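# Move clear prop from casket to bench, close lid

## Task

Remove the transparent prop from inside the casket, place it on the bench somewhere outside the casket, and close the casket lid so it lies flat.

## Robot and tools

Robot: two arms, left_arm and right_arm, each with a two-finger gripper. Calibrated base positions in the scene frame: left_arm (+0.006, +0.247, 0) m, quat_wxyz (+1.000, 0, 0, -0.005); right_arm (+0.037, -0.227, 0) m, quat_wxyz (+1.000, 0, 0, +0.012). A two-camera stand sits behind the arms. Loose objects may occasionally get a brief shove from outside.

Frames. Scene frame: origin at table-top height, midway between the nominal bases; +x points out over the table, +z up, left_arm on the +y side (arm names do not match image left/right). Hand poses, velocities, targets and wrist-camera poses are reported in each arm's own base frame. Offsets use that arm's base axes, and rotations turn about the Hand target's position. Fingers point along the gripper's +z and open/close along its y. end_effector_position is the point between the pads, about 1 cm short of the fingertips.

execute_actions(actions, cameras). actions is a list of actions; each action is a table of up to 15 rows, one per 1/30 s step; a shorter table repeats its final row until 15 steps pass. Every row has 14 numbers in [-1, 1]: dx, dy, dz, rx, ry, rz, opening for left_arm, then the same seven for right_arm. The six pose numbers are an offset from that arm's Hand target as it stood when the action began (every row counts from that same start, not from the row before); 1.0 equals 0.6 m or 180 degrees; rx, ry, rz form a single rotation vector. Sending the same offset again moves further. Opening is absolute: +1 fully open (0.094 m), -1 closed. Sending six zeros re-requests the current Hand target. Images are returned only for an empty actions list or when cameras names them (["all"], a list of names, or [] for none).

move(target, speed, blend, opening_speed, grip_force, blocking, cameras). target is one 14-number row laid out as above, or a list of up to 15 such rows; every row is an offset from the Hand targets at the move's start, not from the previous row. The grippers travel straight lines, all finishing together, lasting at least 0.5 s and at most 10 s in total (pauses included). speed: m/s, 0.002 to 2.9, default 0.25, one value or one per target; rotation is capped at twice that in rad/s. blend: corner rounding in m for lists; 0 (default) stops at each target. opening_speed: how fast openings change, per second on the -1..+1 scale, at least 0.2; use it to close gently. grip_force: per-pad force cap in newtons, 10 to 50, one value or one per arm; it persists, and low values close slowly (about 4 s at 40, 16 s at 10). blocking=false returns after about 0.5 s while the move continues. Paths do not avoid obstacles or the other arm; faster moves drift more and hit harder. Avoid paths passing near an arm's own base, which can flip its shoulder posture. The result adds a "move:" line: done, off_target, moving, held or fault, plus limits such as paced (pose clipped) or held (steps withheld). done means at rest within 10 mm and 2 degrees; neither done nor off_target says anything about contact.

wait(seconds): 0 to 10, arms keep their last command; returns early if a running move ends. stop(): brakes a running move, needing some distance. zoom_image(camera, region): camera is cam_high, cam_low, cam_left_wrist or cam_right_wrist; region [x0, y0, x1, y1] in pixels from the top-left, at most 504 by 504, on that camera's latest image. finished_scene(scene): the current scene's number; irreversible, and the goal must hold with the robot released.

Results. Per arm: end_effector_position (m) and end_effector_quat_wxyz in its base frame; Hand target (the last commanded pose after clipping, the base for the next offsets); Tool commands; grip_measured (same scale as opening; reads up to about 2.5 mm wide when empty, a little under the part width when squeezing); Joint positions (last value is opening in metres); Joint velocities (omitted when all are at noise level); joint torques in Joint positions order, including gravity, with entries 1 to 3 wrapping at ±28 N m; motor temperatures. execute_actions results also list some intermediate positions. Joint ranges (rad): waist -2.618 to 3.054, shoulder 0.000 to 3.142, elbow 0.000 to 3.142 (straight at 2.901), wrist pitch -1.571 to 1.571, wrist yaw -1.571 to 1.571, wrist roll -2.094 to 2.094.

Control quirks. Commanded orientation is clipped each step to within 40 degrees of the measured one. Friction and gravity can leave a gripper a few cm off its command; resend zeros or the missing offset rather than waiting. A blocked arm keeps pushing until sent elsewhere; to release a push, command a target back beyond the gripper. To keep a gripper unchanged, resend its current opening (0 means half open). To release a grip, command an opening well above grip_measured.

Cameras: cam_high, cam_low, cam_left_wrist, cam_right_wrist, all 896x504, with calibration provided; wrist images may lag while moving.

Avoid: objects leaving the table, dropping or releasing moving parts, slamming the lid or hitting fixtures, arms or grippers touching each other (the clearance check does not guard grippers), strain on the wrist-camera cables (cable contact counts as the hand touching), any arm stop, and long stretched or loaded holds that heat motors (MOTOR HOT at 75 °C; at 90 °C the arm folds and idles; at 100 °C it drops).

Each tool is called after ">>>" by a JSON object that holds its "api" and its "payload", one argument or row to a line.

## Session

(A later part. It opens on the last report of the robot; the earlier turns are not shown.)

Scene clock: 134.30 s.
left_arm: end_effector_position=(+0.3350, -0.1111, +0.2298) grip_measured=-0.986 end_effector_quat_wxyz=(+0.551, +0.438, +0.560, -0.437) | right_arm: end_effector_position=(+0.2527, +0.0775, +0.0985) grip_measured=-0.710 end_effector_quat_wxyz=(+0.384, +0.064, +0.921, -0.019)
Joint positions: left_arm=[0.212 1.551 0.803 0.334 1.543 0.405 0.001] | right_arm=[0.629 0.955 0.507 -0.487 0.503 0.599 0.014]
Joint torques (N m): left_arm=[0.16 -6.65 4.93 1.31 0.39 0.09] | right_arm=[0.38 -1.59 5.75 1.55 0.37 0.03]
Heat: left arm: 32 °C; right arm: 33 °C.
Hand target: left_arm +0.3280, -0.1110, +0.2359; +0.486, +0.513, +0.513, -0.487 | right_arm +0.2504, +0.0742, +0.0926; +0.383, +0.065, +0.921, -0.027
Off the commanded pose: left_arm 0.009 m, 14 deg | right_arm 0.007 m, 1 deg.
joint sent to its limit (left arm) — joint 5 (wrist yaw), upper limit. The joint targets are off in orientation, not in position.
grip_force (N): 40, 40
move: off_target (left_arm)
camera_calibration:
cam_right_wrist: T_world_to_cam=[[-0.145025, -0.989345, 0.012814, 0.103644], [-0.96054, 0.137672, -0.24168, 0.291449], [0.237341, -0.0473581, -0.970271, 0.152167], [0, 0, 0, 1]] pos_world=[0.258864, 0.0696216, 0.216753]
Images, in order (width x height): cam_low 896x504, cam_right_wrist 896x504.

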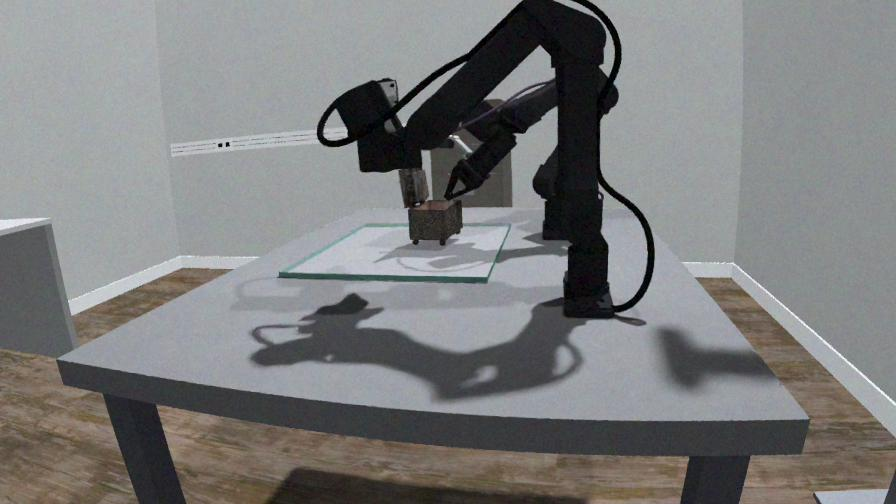

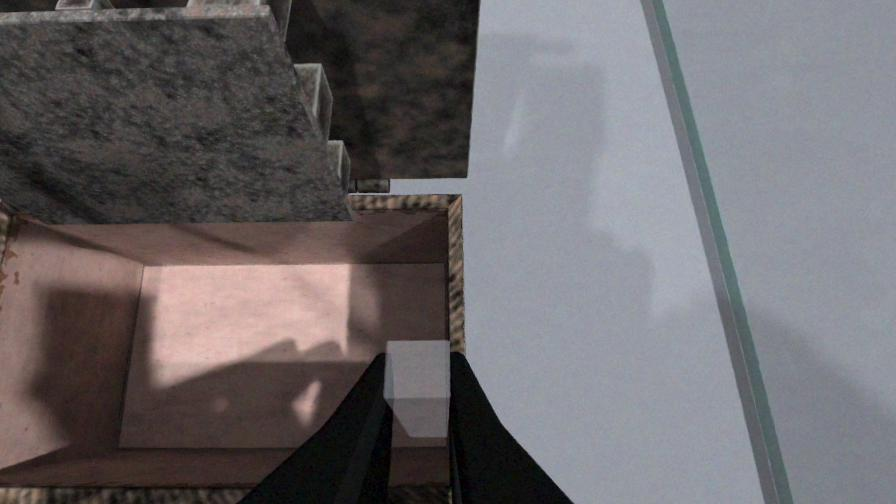

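>>> {"api": "move", "payload": {
  "target": [
    [0,0,0,0,0,0,-1,0,-0.005,0.2167,0,0,0,-0.8],
    [0,0,0,0,0,0,-1,0,-0.407,0.19,0,0,0,-0.8],
    [0,0,0,0,0,0,-1,0,-0.407,-0.01,0,0,0,-0.8],
    [0,0,0,0,0,0,-1,0,-0.407,-0.052,0,0,0,-0.8]
  ],
  "speed": [0.15,0.22,0.15,0.03],
  "blend": [0.02,0.03,0.005,0],
  "cameras": ["all"]
}}

>>> {"api": "zoom_image", "payload": {
  "camera": "cam_high",
  "region": [310, 230, 510, 390]
}}

>>> {"api": "zoom_image", "payload": {
  "camera": "cam_left_wrist",
  "region": [500, 130, 800, 330]
}}

Scene clock: 155.27 s.
left_arm: end_effector_position=(+0.3330, -0.1116, +0.2255) grip_measured=-0.986 end_effector_quat_wxyz=(+0.547, +0.434, +0.564, -0.441) | right_arm: end_effector_position=(+0.2546, -0.1761, +0.0733) grip_measured=-0.711 end_effector_quat_wxyz=(+0.391, +0.062, +0.917, -0.041)
Joint positions: left_arm=[0.212 1.551 0.803 0.271 1.543 0.455 0.001] | right_arm=[-0.889 1.224 0.516 -0.195 -0.495 -0.58 0.014]
Joint torques (N m): left_arm=[0.16 -6.71 5.89 1.3 0.43 0.11] | right_arm=[-0.4 -2.35 4.92 1.58 -0.32 -0.06]
Heat: left arm: 32 °C; right arm: 33 °C.
Hand target: left_arm +0.3280, -0.1110, +0.2359; +0.486, +0.513, +0.513, -0.487 | right_arm +0.2503, -0.1700, +0.0613; +0.382, +0.065, +0.921, -0.027
Off the commanded pose: left_arm 0.012 m, 14 deg | right_arm 0.014 m, 2 deg.
joint sent to its limit (left arm) — joint 5 (wrist yaw), upper limit. The joint targets are off in orientation, not in position.
grip_force (N): 40, 40
move: off_target (left_arm, right_arm)
camera_calibration:
cam_left_wrist: T_world_to_cam=[[-0.974682, -0.213274, 0.0671546, 0.278495], [-0.164841, 0.482465, -0.860265, 0.336014], [0.151072, -0.849554, -0.505406, 0.0802225], [0, 0, 0, 1]] pos_world=[0.314714, -0.0345661, 0.310904]
cam_right_wrist: T_world_to_cam=[[-0.157712, -0.985967, 0.0547395, -0.145902], [-0.955646, 0.13843, -0.259956, 0.322365], [0.248731, -0.0933099, -0.964068, 0.103808], [0, 0, 0, 1]] pos_world=[0.259236, -0.178793, 0.191865]

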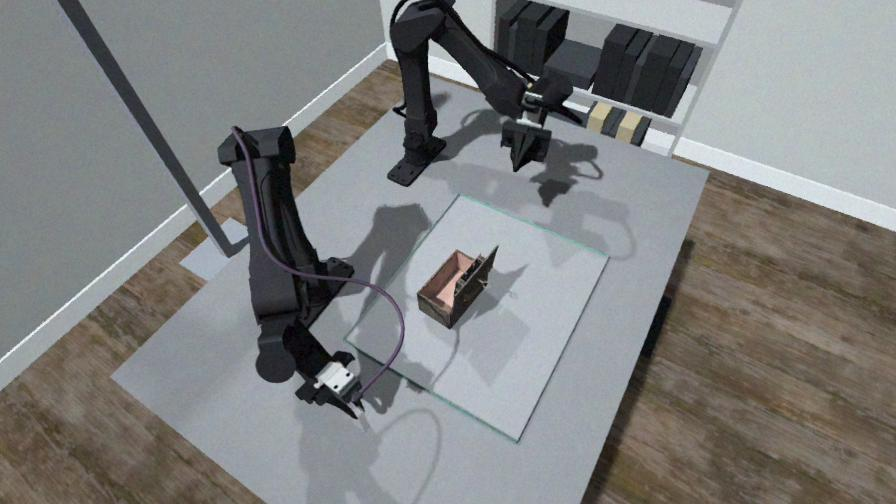

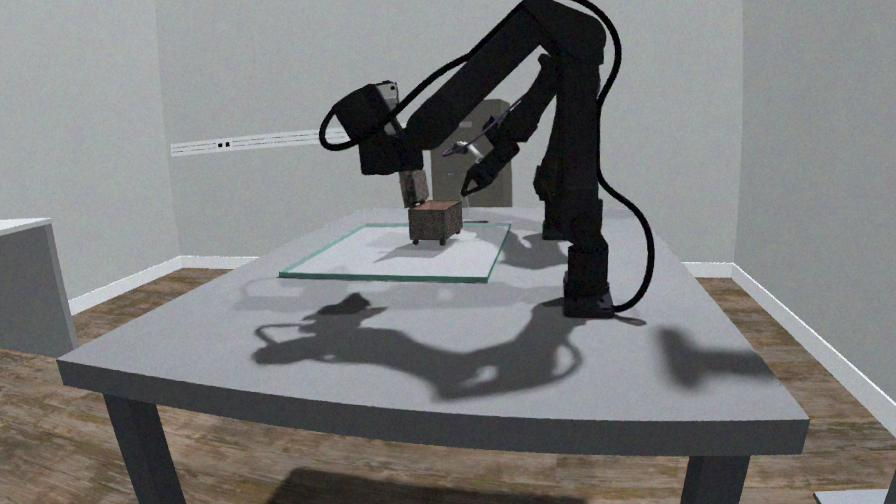

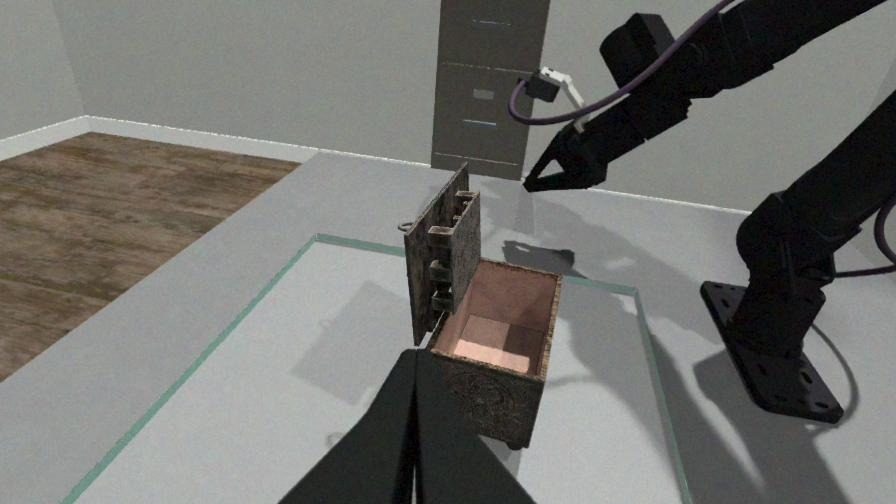

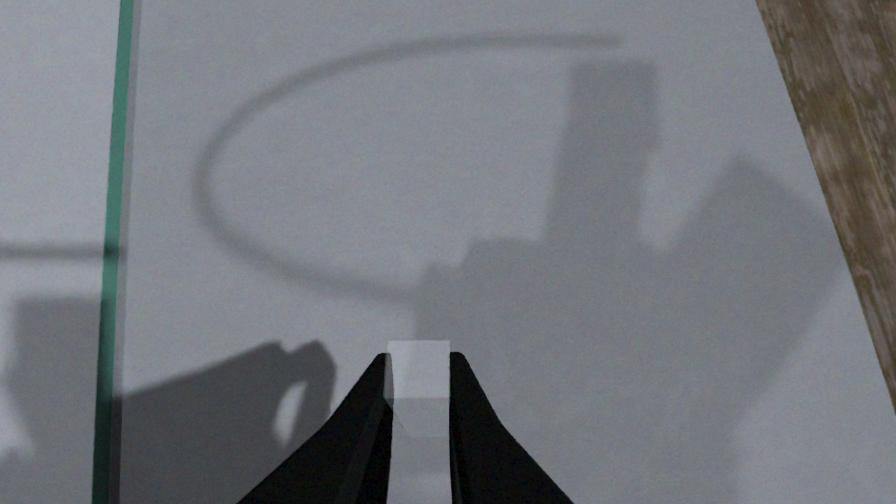

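Scaled by 2.520 from the camera's 896x504 image, which has a finer 1280x720 frame.

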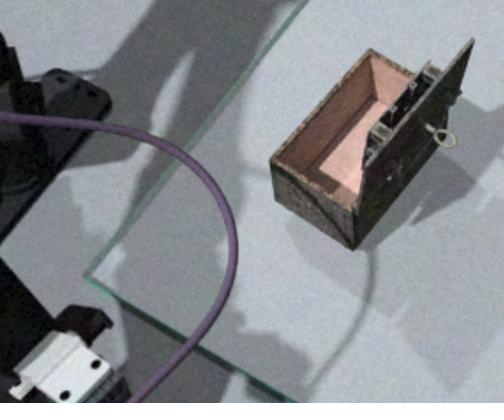

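Scaled by 1.680 from the camera's 896x504 image, which has a finer 1280x720 frame.

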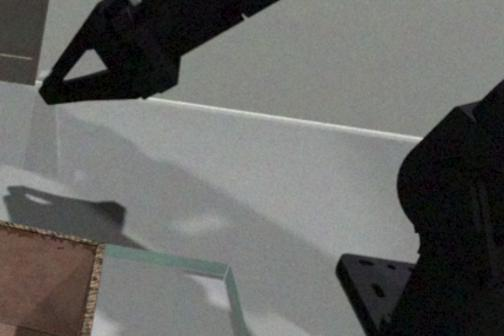

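>>> {"api": "zoom_image", "payload": {
  "camera": "cam_low",
  "region": [430, 170, 510, 240]
}}

>>> {"api": "zoom_image", "payload": {
  "camera": "cam_high",
  "region": [325, 380, 405, 460]
}}

Scaled by 6.300 from the camera's 896x504 image, which has a finer 1280x720 frame.

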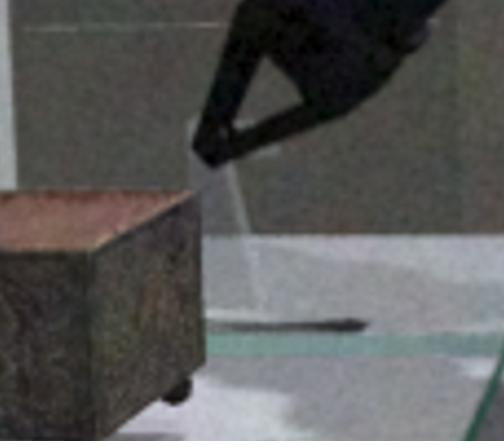

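Scaled by 6.300 from the camera's 896x504 image, which has a finer 1280x720 frame.

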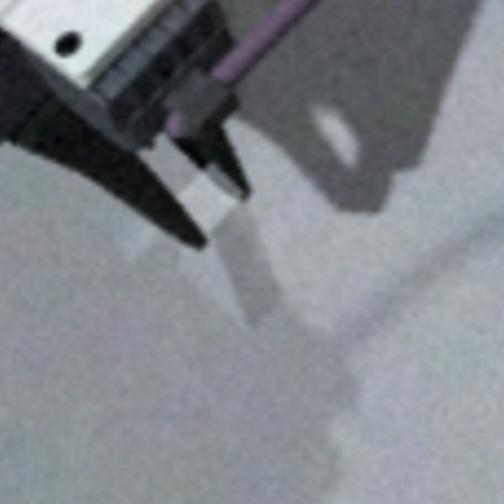

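>>> {"api": "move", "payload": {
  "target": [
    [0,0,0,0,0,0,-1,0.003,-0.004,-0.016,0,0,0,-0.8],
    [0,0,0,0,0,0,-1,0.005,-0.007,-0.002,0,0,0,-0.8],
    [0,0,0,0,0,0,-1,0.005,-0.007,-0.002,0,0,0,-0.1]
  ],
  "speed": 0.04,
  "blend": [0.002,0,0],
  "opening_speed": 0.5,
  "cameras": ["cam_low","cam_right_wrist","cam_left_wrist"]
}}

>>> {"api": "zoom_image", "payload": {
  "camera": "cam_low",
  "region": [430, 170, 510, 240]
}}

Scene clock: 170.07 s.
left_arm: end_effector_position=(+0.3317, -0.1119, +0.2231) grip_measured=-0.986 end_effector_quat_wxyz=(+0.545, +0.432, +0.566, -0.443) | right_arm: end_effector_position=(+0.2578, -0.1789, +0.0683) grip_measured=-0.102 end_effector_quat_wxyz=(+0.393, +0.060, +0.917, -0.041)
Joint positions: left_arm=[0.212 1.551 0.803 0.234 1.543 0.484 0.001] | right_arm=[-0.889 1.258 0.511 -0.152 -0.5 -0.58 0.042]
Joint torques (N m): left_arm=[0.17 -6.75 6.52 1.27 0.44 0.1] | right_arm=[-0.5 -2.86 6.37 1.3 -0.28 -0.07]
Heat: left arm: 32 °C; right arm: 32 °C.
Hand target: left_arm +0.3280, -0.1110, +0.2359; +0.486, +0.513, +0.513, -0.487 | right_arm +0.2533, -0.1742, +0.0602; +0.382, +0.065, +0.921, -0.027
Off the commanded pose: left_arm 0.013 m, 14 deg | right_arm 0.010 m, 2 deg.
joint sent to its limit (left arm) — joint 5 (wrist yaw), upper limit. The joint targets are off in orientation, not in position.
grip_force (N): 40, 40
move: off_target (left_arm); target 3's new opening was sent with right_arm's hand 0.015 m and 3 deg from that target
camera_calibration:
cam_left_wrist: T_world_to_cam=[[-0.974189, -0.212842, 0.0751876, 0.275398], [-0.171557, 0.48163, -0.859419, 0.335847], [0.146708, -0.850135, -0.505714, 0.0804236], [0, 0, 0, 1]] pos_world=[0.314108, -0.0347672, 0.308598]
cam_right_wrist: T_world_to_cam=[[-0.155192, -0.986371, 0.0546679, -0.148593], [-0.954678, 0.135518, -0.265001, 0.324047], [0.253981, -0.0933162, -0.962697, 0.0963682], [0, 0, 0, 1]] pos_world=[0.261825, -0.181489, 0.18677]
Images, in order (width x height): cam_low 896x504, cam_left_wrist 896x504, cam_right_wrist 896x504.

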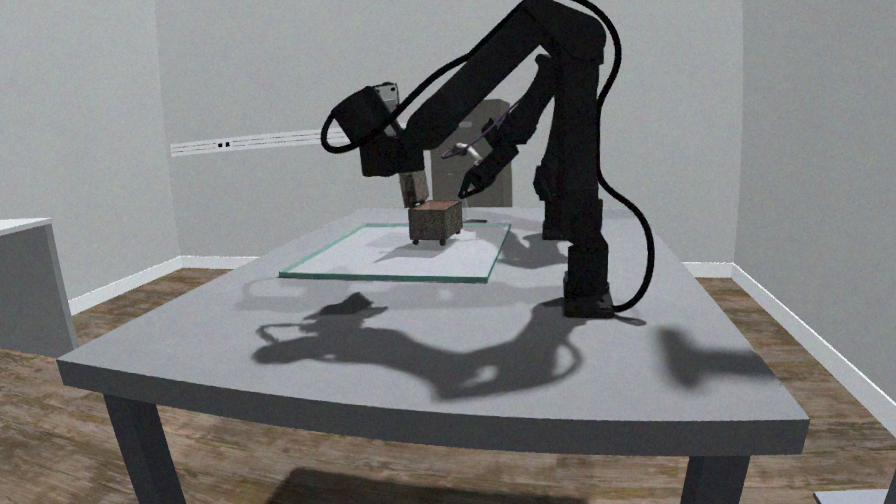

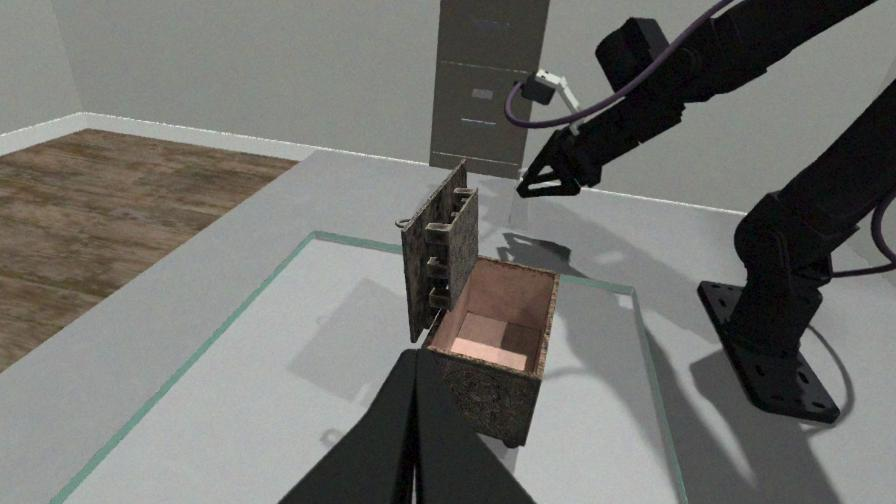

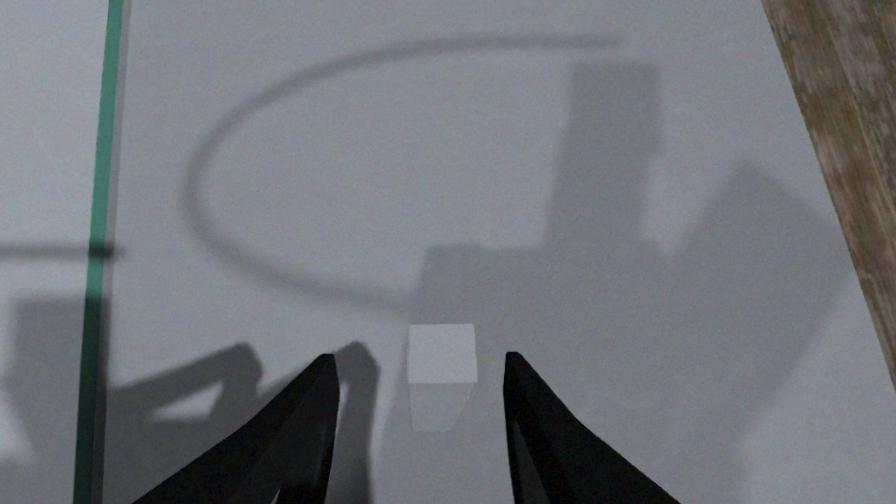

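Scaled by 6.300 from the camera's 896x504 image, which has a finer 1280x720 frame.

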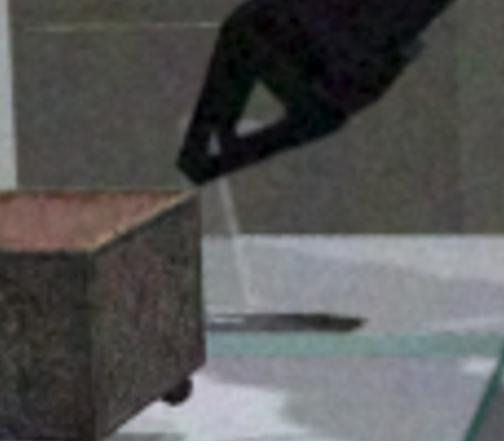

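>>> {"api": "move", "payload": {
  "target": [
    [0.0883,-0.155,-0.05,0,0,-0.028,0.06,-0.03,0,0.2,0,0,0,-0.1],
    [0.0883,-0.175,-0.130,0,0,-0.028,0.06,-0.1,0,0.3,0,0,0,-0.1]
  ],
  "blend": [0.02,0],
  "speed": 0.2,
  "cameras": ["cam_left_wrist","cam_high"]
}}

>>> {"api": "zoom_image", "payload": {
  "camera": "cam_left_wrist",
  "region": [250, 100, 650, 500]
}}

Scene clock: 201.23 s.
left_arm: end_effector_position=(+0.3780, -0.2124, +0.1612) grip_measured=+0.058 end_effector_quat_wxyz=(+0.482, +0.521, +0.489, -0.506) | right_arm: end_effector_position=(+0.1916, -0.1762, +0.2320) grip_measured=-0.102 end_effector_quat_wxyz=(+0.374, +0.071, +0.924, -0.032)
Joint positions: left_arm=[-0.086 2.005 1.127 0.223 1.534 0.661 0.05] | right_arm=[-1.167 1.083 1.133 -1.142 -0.628 -0.856 0.042]
Joint torques (N m): left_arm=[-0.73 -6.45 6.72 1.19 0.32 0.1] | right_arm=[-0.51 -1.7 9.52 0.99 -0.56 -0.15]
Heat: left arm: 33 °C; right arm: 33 °C.
Hand target: left_arm +0.3810, -0.2160, +0.1579; +0.465, +0.535, +0.490, -0.507 | right_arm +0.1933, -0.1742, +0.2402; +0.383, +0.065, +0.921, -0.027
Off the commanded pose: left_arm 0.006 m, 3 deg | right_arm 0.009 m, 1 deg.
grip_force (N): 40, 40
move: off_target (left_arm)
camera_calibration:
cam_left_wrist: T_world_to_cam=[[-0.99621, 0.0777362, 0.0390127, 0.379623], [0.0067839, 0.516623, -0.856186, 0.278571], [-0.0867116, -0.852677, -0.515193, 0.0460468], [0, 0, 0, 1]] pos_world=[0.380287, -0.134164, 0.247421]
Images, in order (width x height): cam_high 896x504, cam_left_wrist 896x504.

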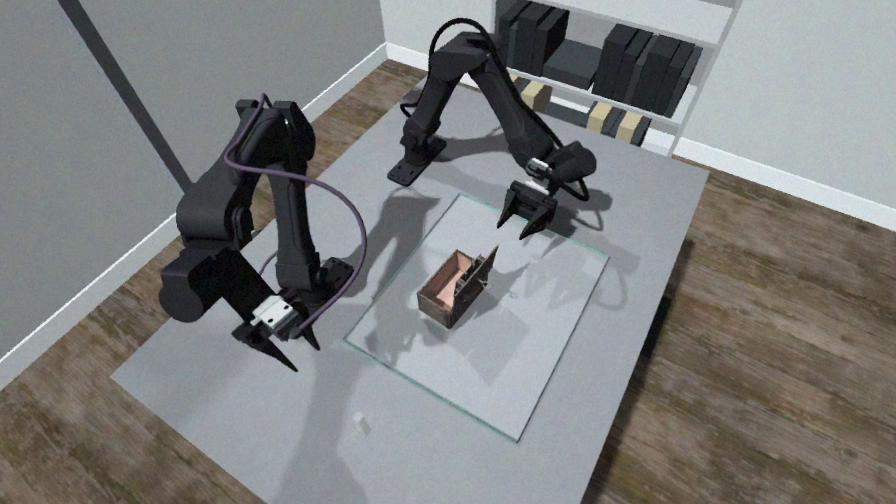

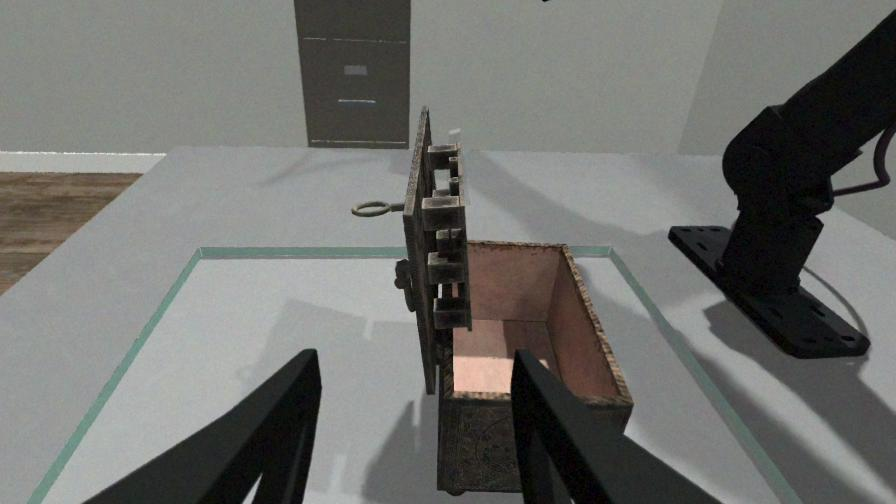

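Scaled by 1.260 from the camera's 896x504 image, which has a finer 1280x720 frame.

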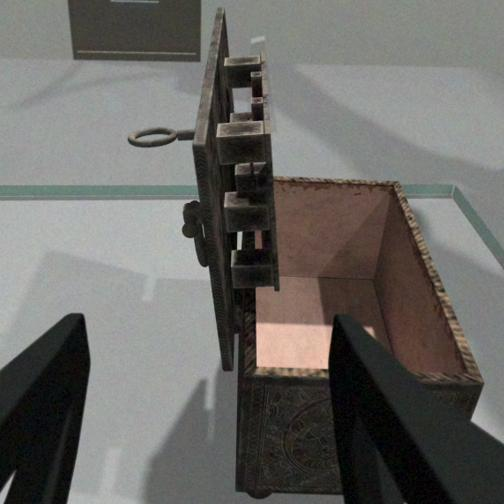

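>>> {"api": "move", "payload": {
  "target": [
    [0,-0.114,-0.005,0,0,0,0.06,0,0,0,0,0,0,-0.1],
    [0,-0.114,-0.005,0,0,0,-0.68,0,0,0,0,0,0,-0.1],
    [-0.045,-0.114,-0.0105,0,-0.122,0,-0.68,0,0,0,0,0,0,-0.1],
    [-0.09,-0.114,-0.034,0,-0.25,0,-0.68,0,0,0,0,0,0,-0.1],
    [-0.1128,-0.114,-0.0597,0,-0.317,0,-0.68,0,0,0,0,0,0,-0.1]
  ],
  "speed": [0.12,0.1,0.08,0.08,0.06],
  "blend": [0,0,0.01,0.01,0],
  "grip_force": 50,
  "cameras": ["cam_left_wrist","cam_high","cam_low","cam_right_wrist"]
}}

>>> {"api": "zoom_image", "payload": {
  "camera": "cam_low",
  "region": [370, 130, 490, 260]
}}

Scene clock: 228.93 s.
left_arm: end_effector_position=(+0.3169, -0.2824, +0.1131) grip_measured=-0.678 end_effector_quat_wxyz=(+0.636, +0.711, +0.222, -0.202) | right_arm: end_effector_position=(+0.1915, -0.1761, +0.2319) grip_measured=-0.102 end_effector_quat_wxyz=(+0.374, +0.071, +0.924, -0.032)
Joint positions: left_arm=[-0.317 1.965 0.773 0.844 1.239 1.29 0.015] | right_arm=[-1.167 1.083 1.133 -1.143 -0.628 -0.857 0.042]
Joint torques (N m): left_arm=[-0.72 -9.06 3.11 1.98 0.12 0.02] | right_arm=[-0.51 -1.69 9.55 0.98 -0.55 -0.14]
Heat: left arm: 32 °C; right arm: 36 °C.
Hand target: left_arm +0.3133, -0.2843, +0.1221; +0.642, +0.713, +0.209, -0.190 | right_arm +0.1933, -0.1742, +0.2401; +0.382, +0.065, +0.921, -0.027
Off the commanded pose: left_arm 0.010 m, 2 deg | right_arm 0.009 m, 1 deg.
move: done; target 2's new opening was sent with left_arm's hand 0.017 m and 3 deg from that target
camera_calibration:
cam_left_wrist: T_world_to_cam=[[-0.609103, 0.11218, -0.785117, 0.30643], [0.696773, 0.548534, -0.462188, 0.0197721], [0.378815, -0.828569, -0.412278, -0.196045], [0, 0, 0, 1]] pos_world=[0.247135, -0.207658, 0.168896]
cam_right_wrist: T_world_to_cam=[[-0.165969, -0.985546, 0.0339476, -0.157987], [-0.96261, 0.15444, -0.222553, 0.29875], [0.214094, -0.0696152, -0.974329, 0.285615], [0, 0, 0, 1]] pos_world=[0.200211, -0.181959, 0.350134]

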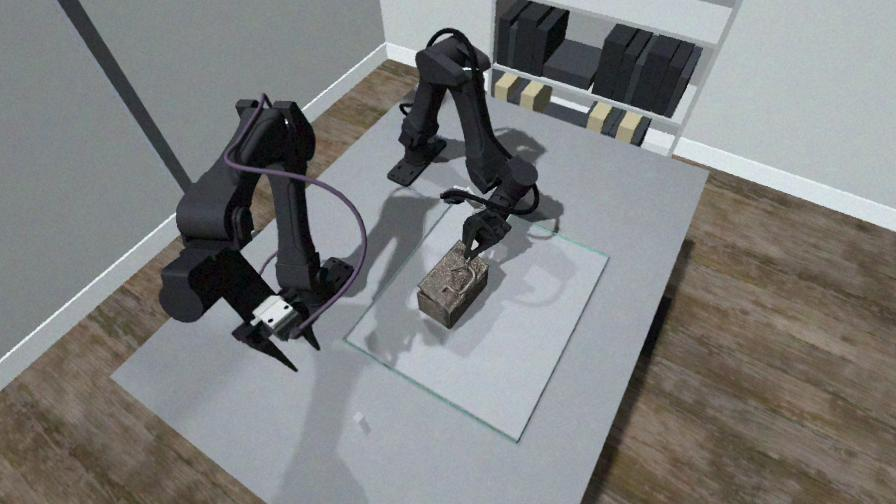

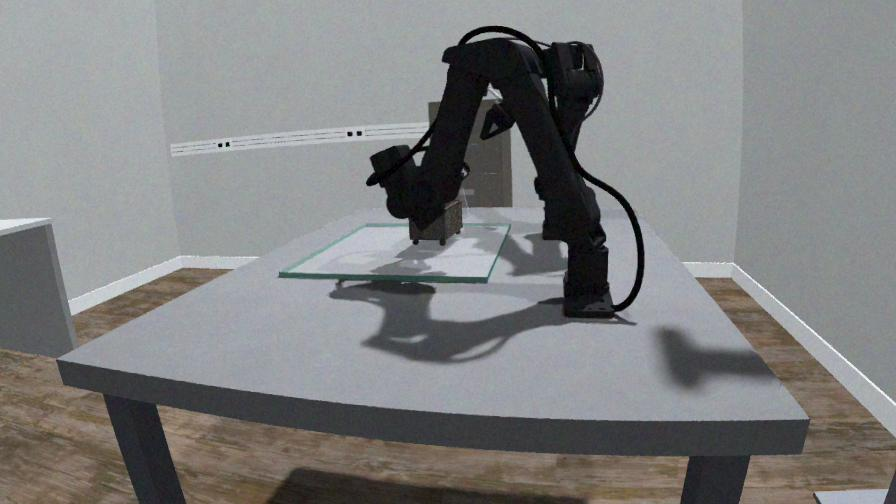

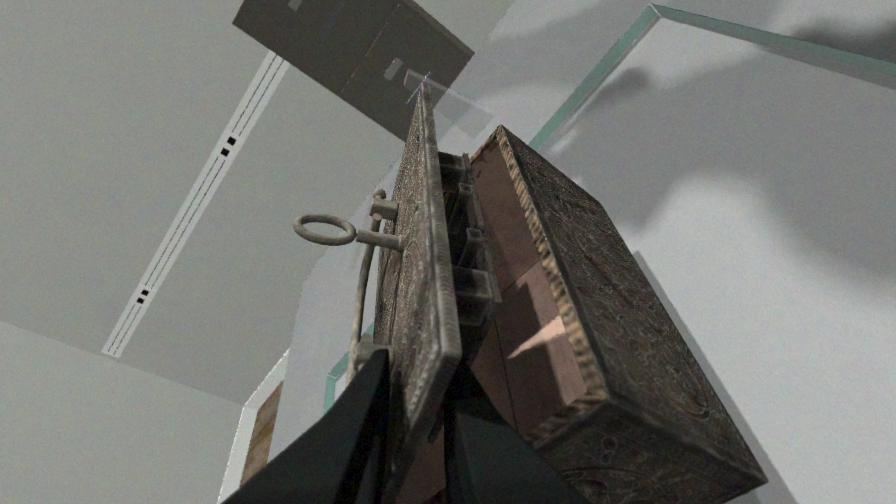

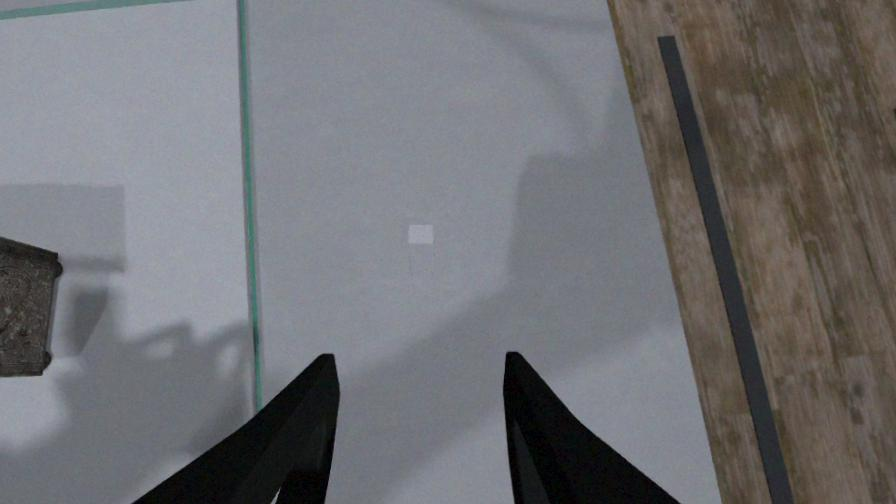

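Scaled by 3.877 from the camera's 896x504 image, which has a finer 1280x720 frame.

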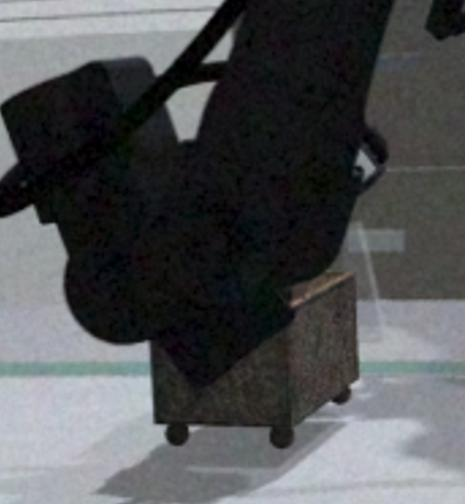

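>>> {"api": "move", "payload": {
  "target": [
    [-0.008,0,-0.02,0,0,0,-0.66,0,0,0,0,0,0,-0.1],
    [-0.012,0.022,-0.033,0,0,0,-0.66,0,0,0,0,0,0,-0.1],
    [-0.015,0.06,-0.048,0,0,0,-0.66,0,0,0,0,0,0,-0.1],
    [-0.015,0.15,-0.02,0,0,0,-0.66,0,0,0,0,0,0,-0.1]
  ],
  "speed": [0.04,0.03,0.05,0.1],
  "blend": [0.004,0.005,0.005,0],
  "cameras": ["cam_left_wrist","cam_high","cam_right_wrist"]
}}

>>> {"api": "zoom_image", "payload": {
  "camera": "cam_high",
  "region": [395, 220, 515, 340]
}}

Scene clock: 241.10 s.
left_arm: end_effector_position=(+0.3032, -0.1953, +0.0976) grip_measured=-0.662 end_effector_quat_wxyz=(+0.646, +0.707, +0.223, -0.184) | right_arm: end_effector_position=(+0.1915, -0.1761, +0.2319) grip_measured=-0.102 end_effector_quat_wxyz=(+0.374, +0.071, +0.924, -0.032)
Joint positions: left_arm=[-0.056 1.882 0.72 0.295 1.441 1.851 0.016] | right_arm=[-1.167 1.083 1.133 -1.143 -0.628 -0.857 0.042]
Joint torques (N m): left_arm=[0.21 -8.14 5.38 0.81 0.6 0.06] | right_arm=[-0.5 -1.7 9.5 0.99 -0.55 -0.15]
Heat: left arm: 33 °C; right arm: 36 °C.
Hand target: left_arm +0.3043, -0.1943, +0.1101; +0.642, +0.713, +0.209, -0.190 | right_arm +0.1933, -0.1742, +0.2401; +0.382, +0.065, +0.921, -0.027
Off the commanded pose: left_arm 0.013 m, 2 deg | right_arm 0.009 m, 1 deg.
move: off_target (left_arm); blend cut to 0 m at target 1
camera_calibration:
cam_left_wrist: T_world_to_cam=[[-0.590129, 0.0853709, -0.802782, 0.266805], [0.693247, 0.563171, -0.44972, -0.0230193], [0.41371, -0.821919, -0.391527, -0.136404], [0, 0, 0, 1]] pos_world=[0.229839, -0.121927, 0.150428]
cam_right_wrist: T_world_to_cam=[[-0.165969, -0.985546, 0.0339476, -0.157987], [-0.96261, 0.15444, -0.222553, 0.29875], [0.214094, -0.0696152, -0.974329, 0.285615], [0, 0, 0, 1]] pos_world=[0.200211, -0.181959, 0.350134]
Images, in order (width x height): cam_high 896x504, cam_left_wrist 896x504, cam_right_wrist 896x504.

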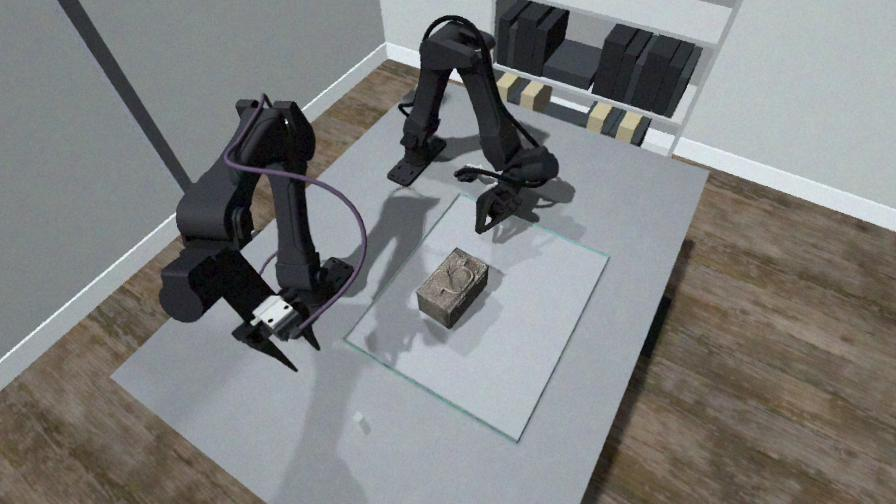

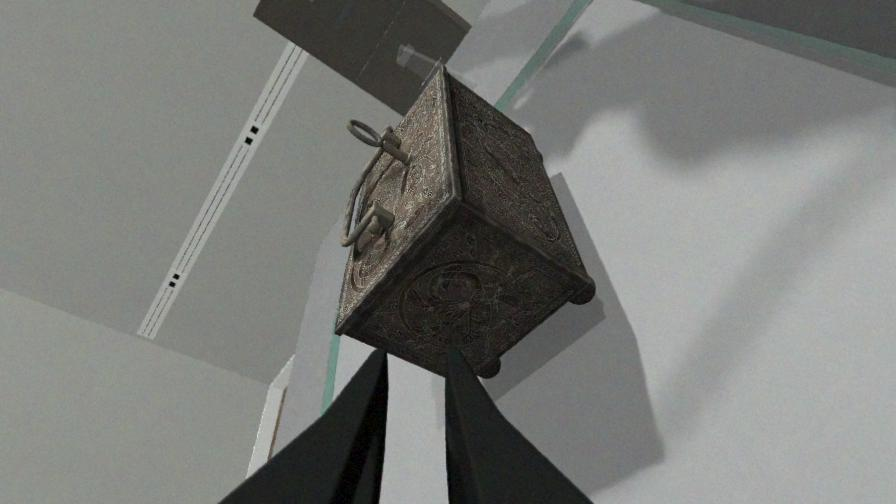

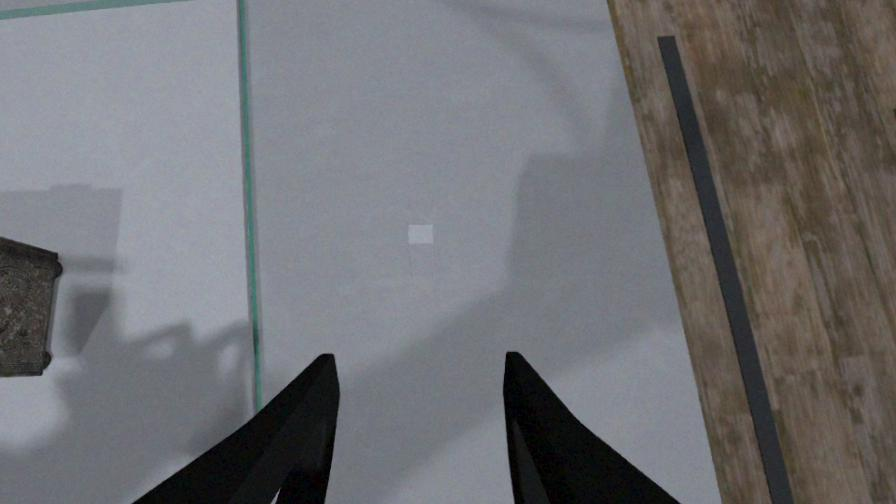

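Scaled by 4.200 from the camera's 896x504 image, which has a finer 1280x720 frame.

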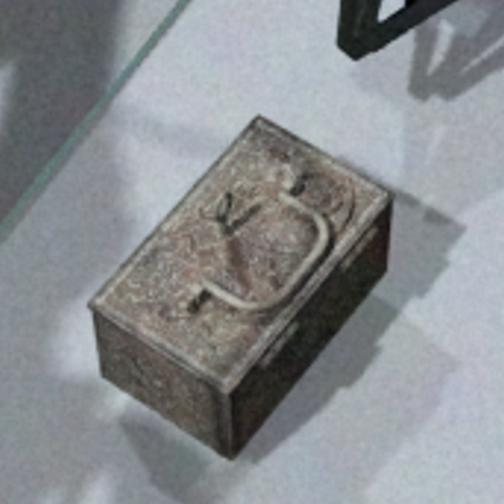

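>>> {"api": "finished_scene", "payload": {
  "scene": 2
}}

The scene is finished: the task was done.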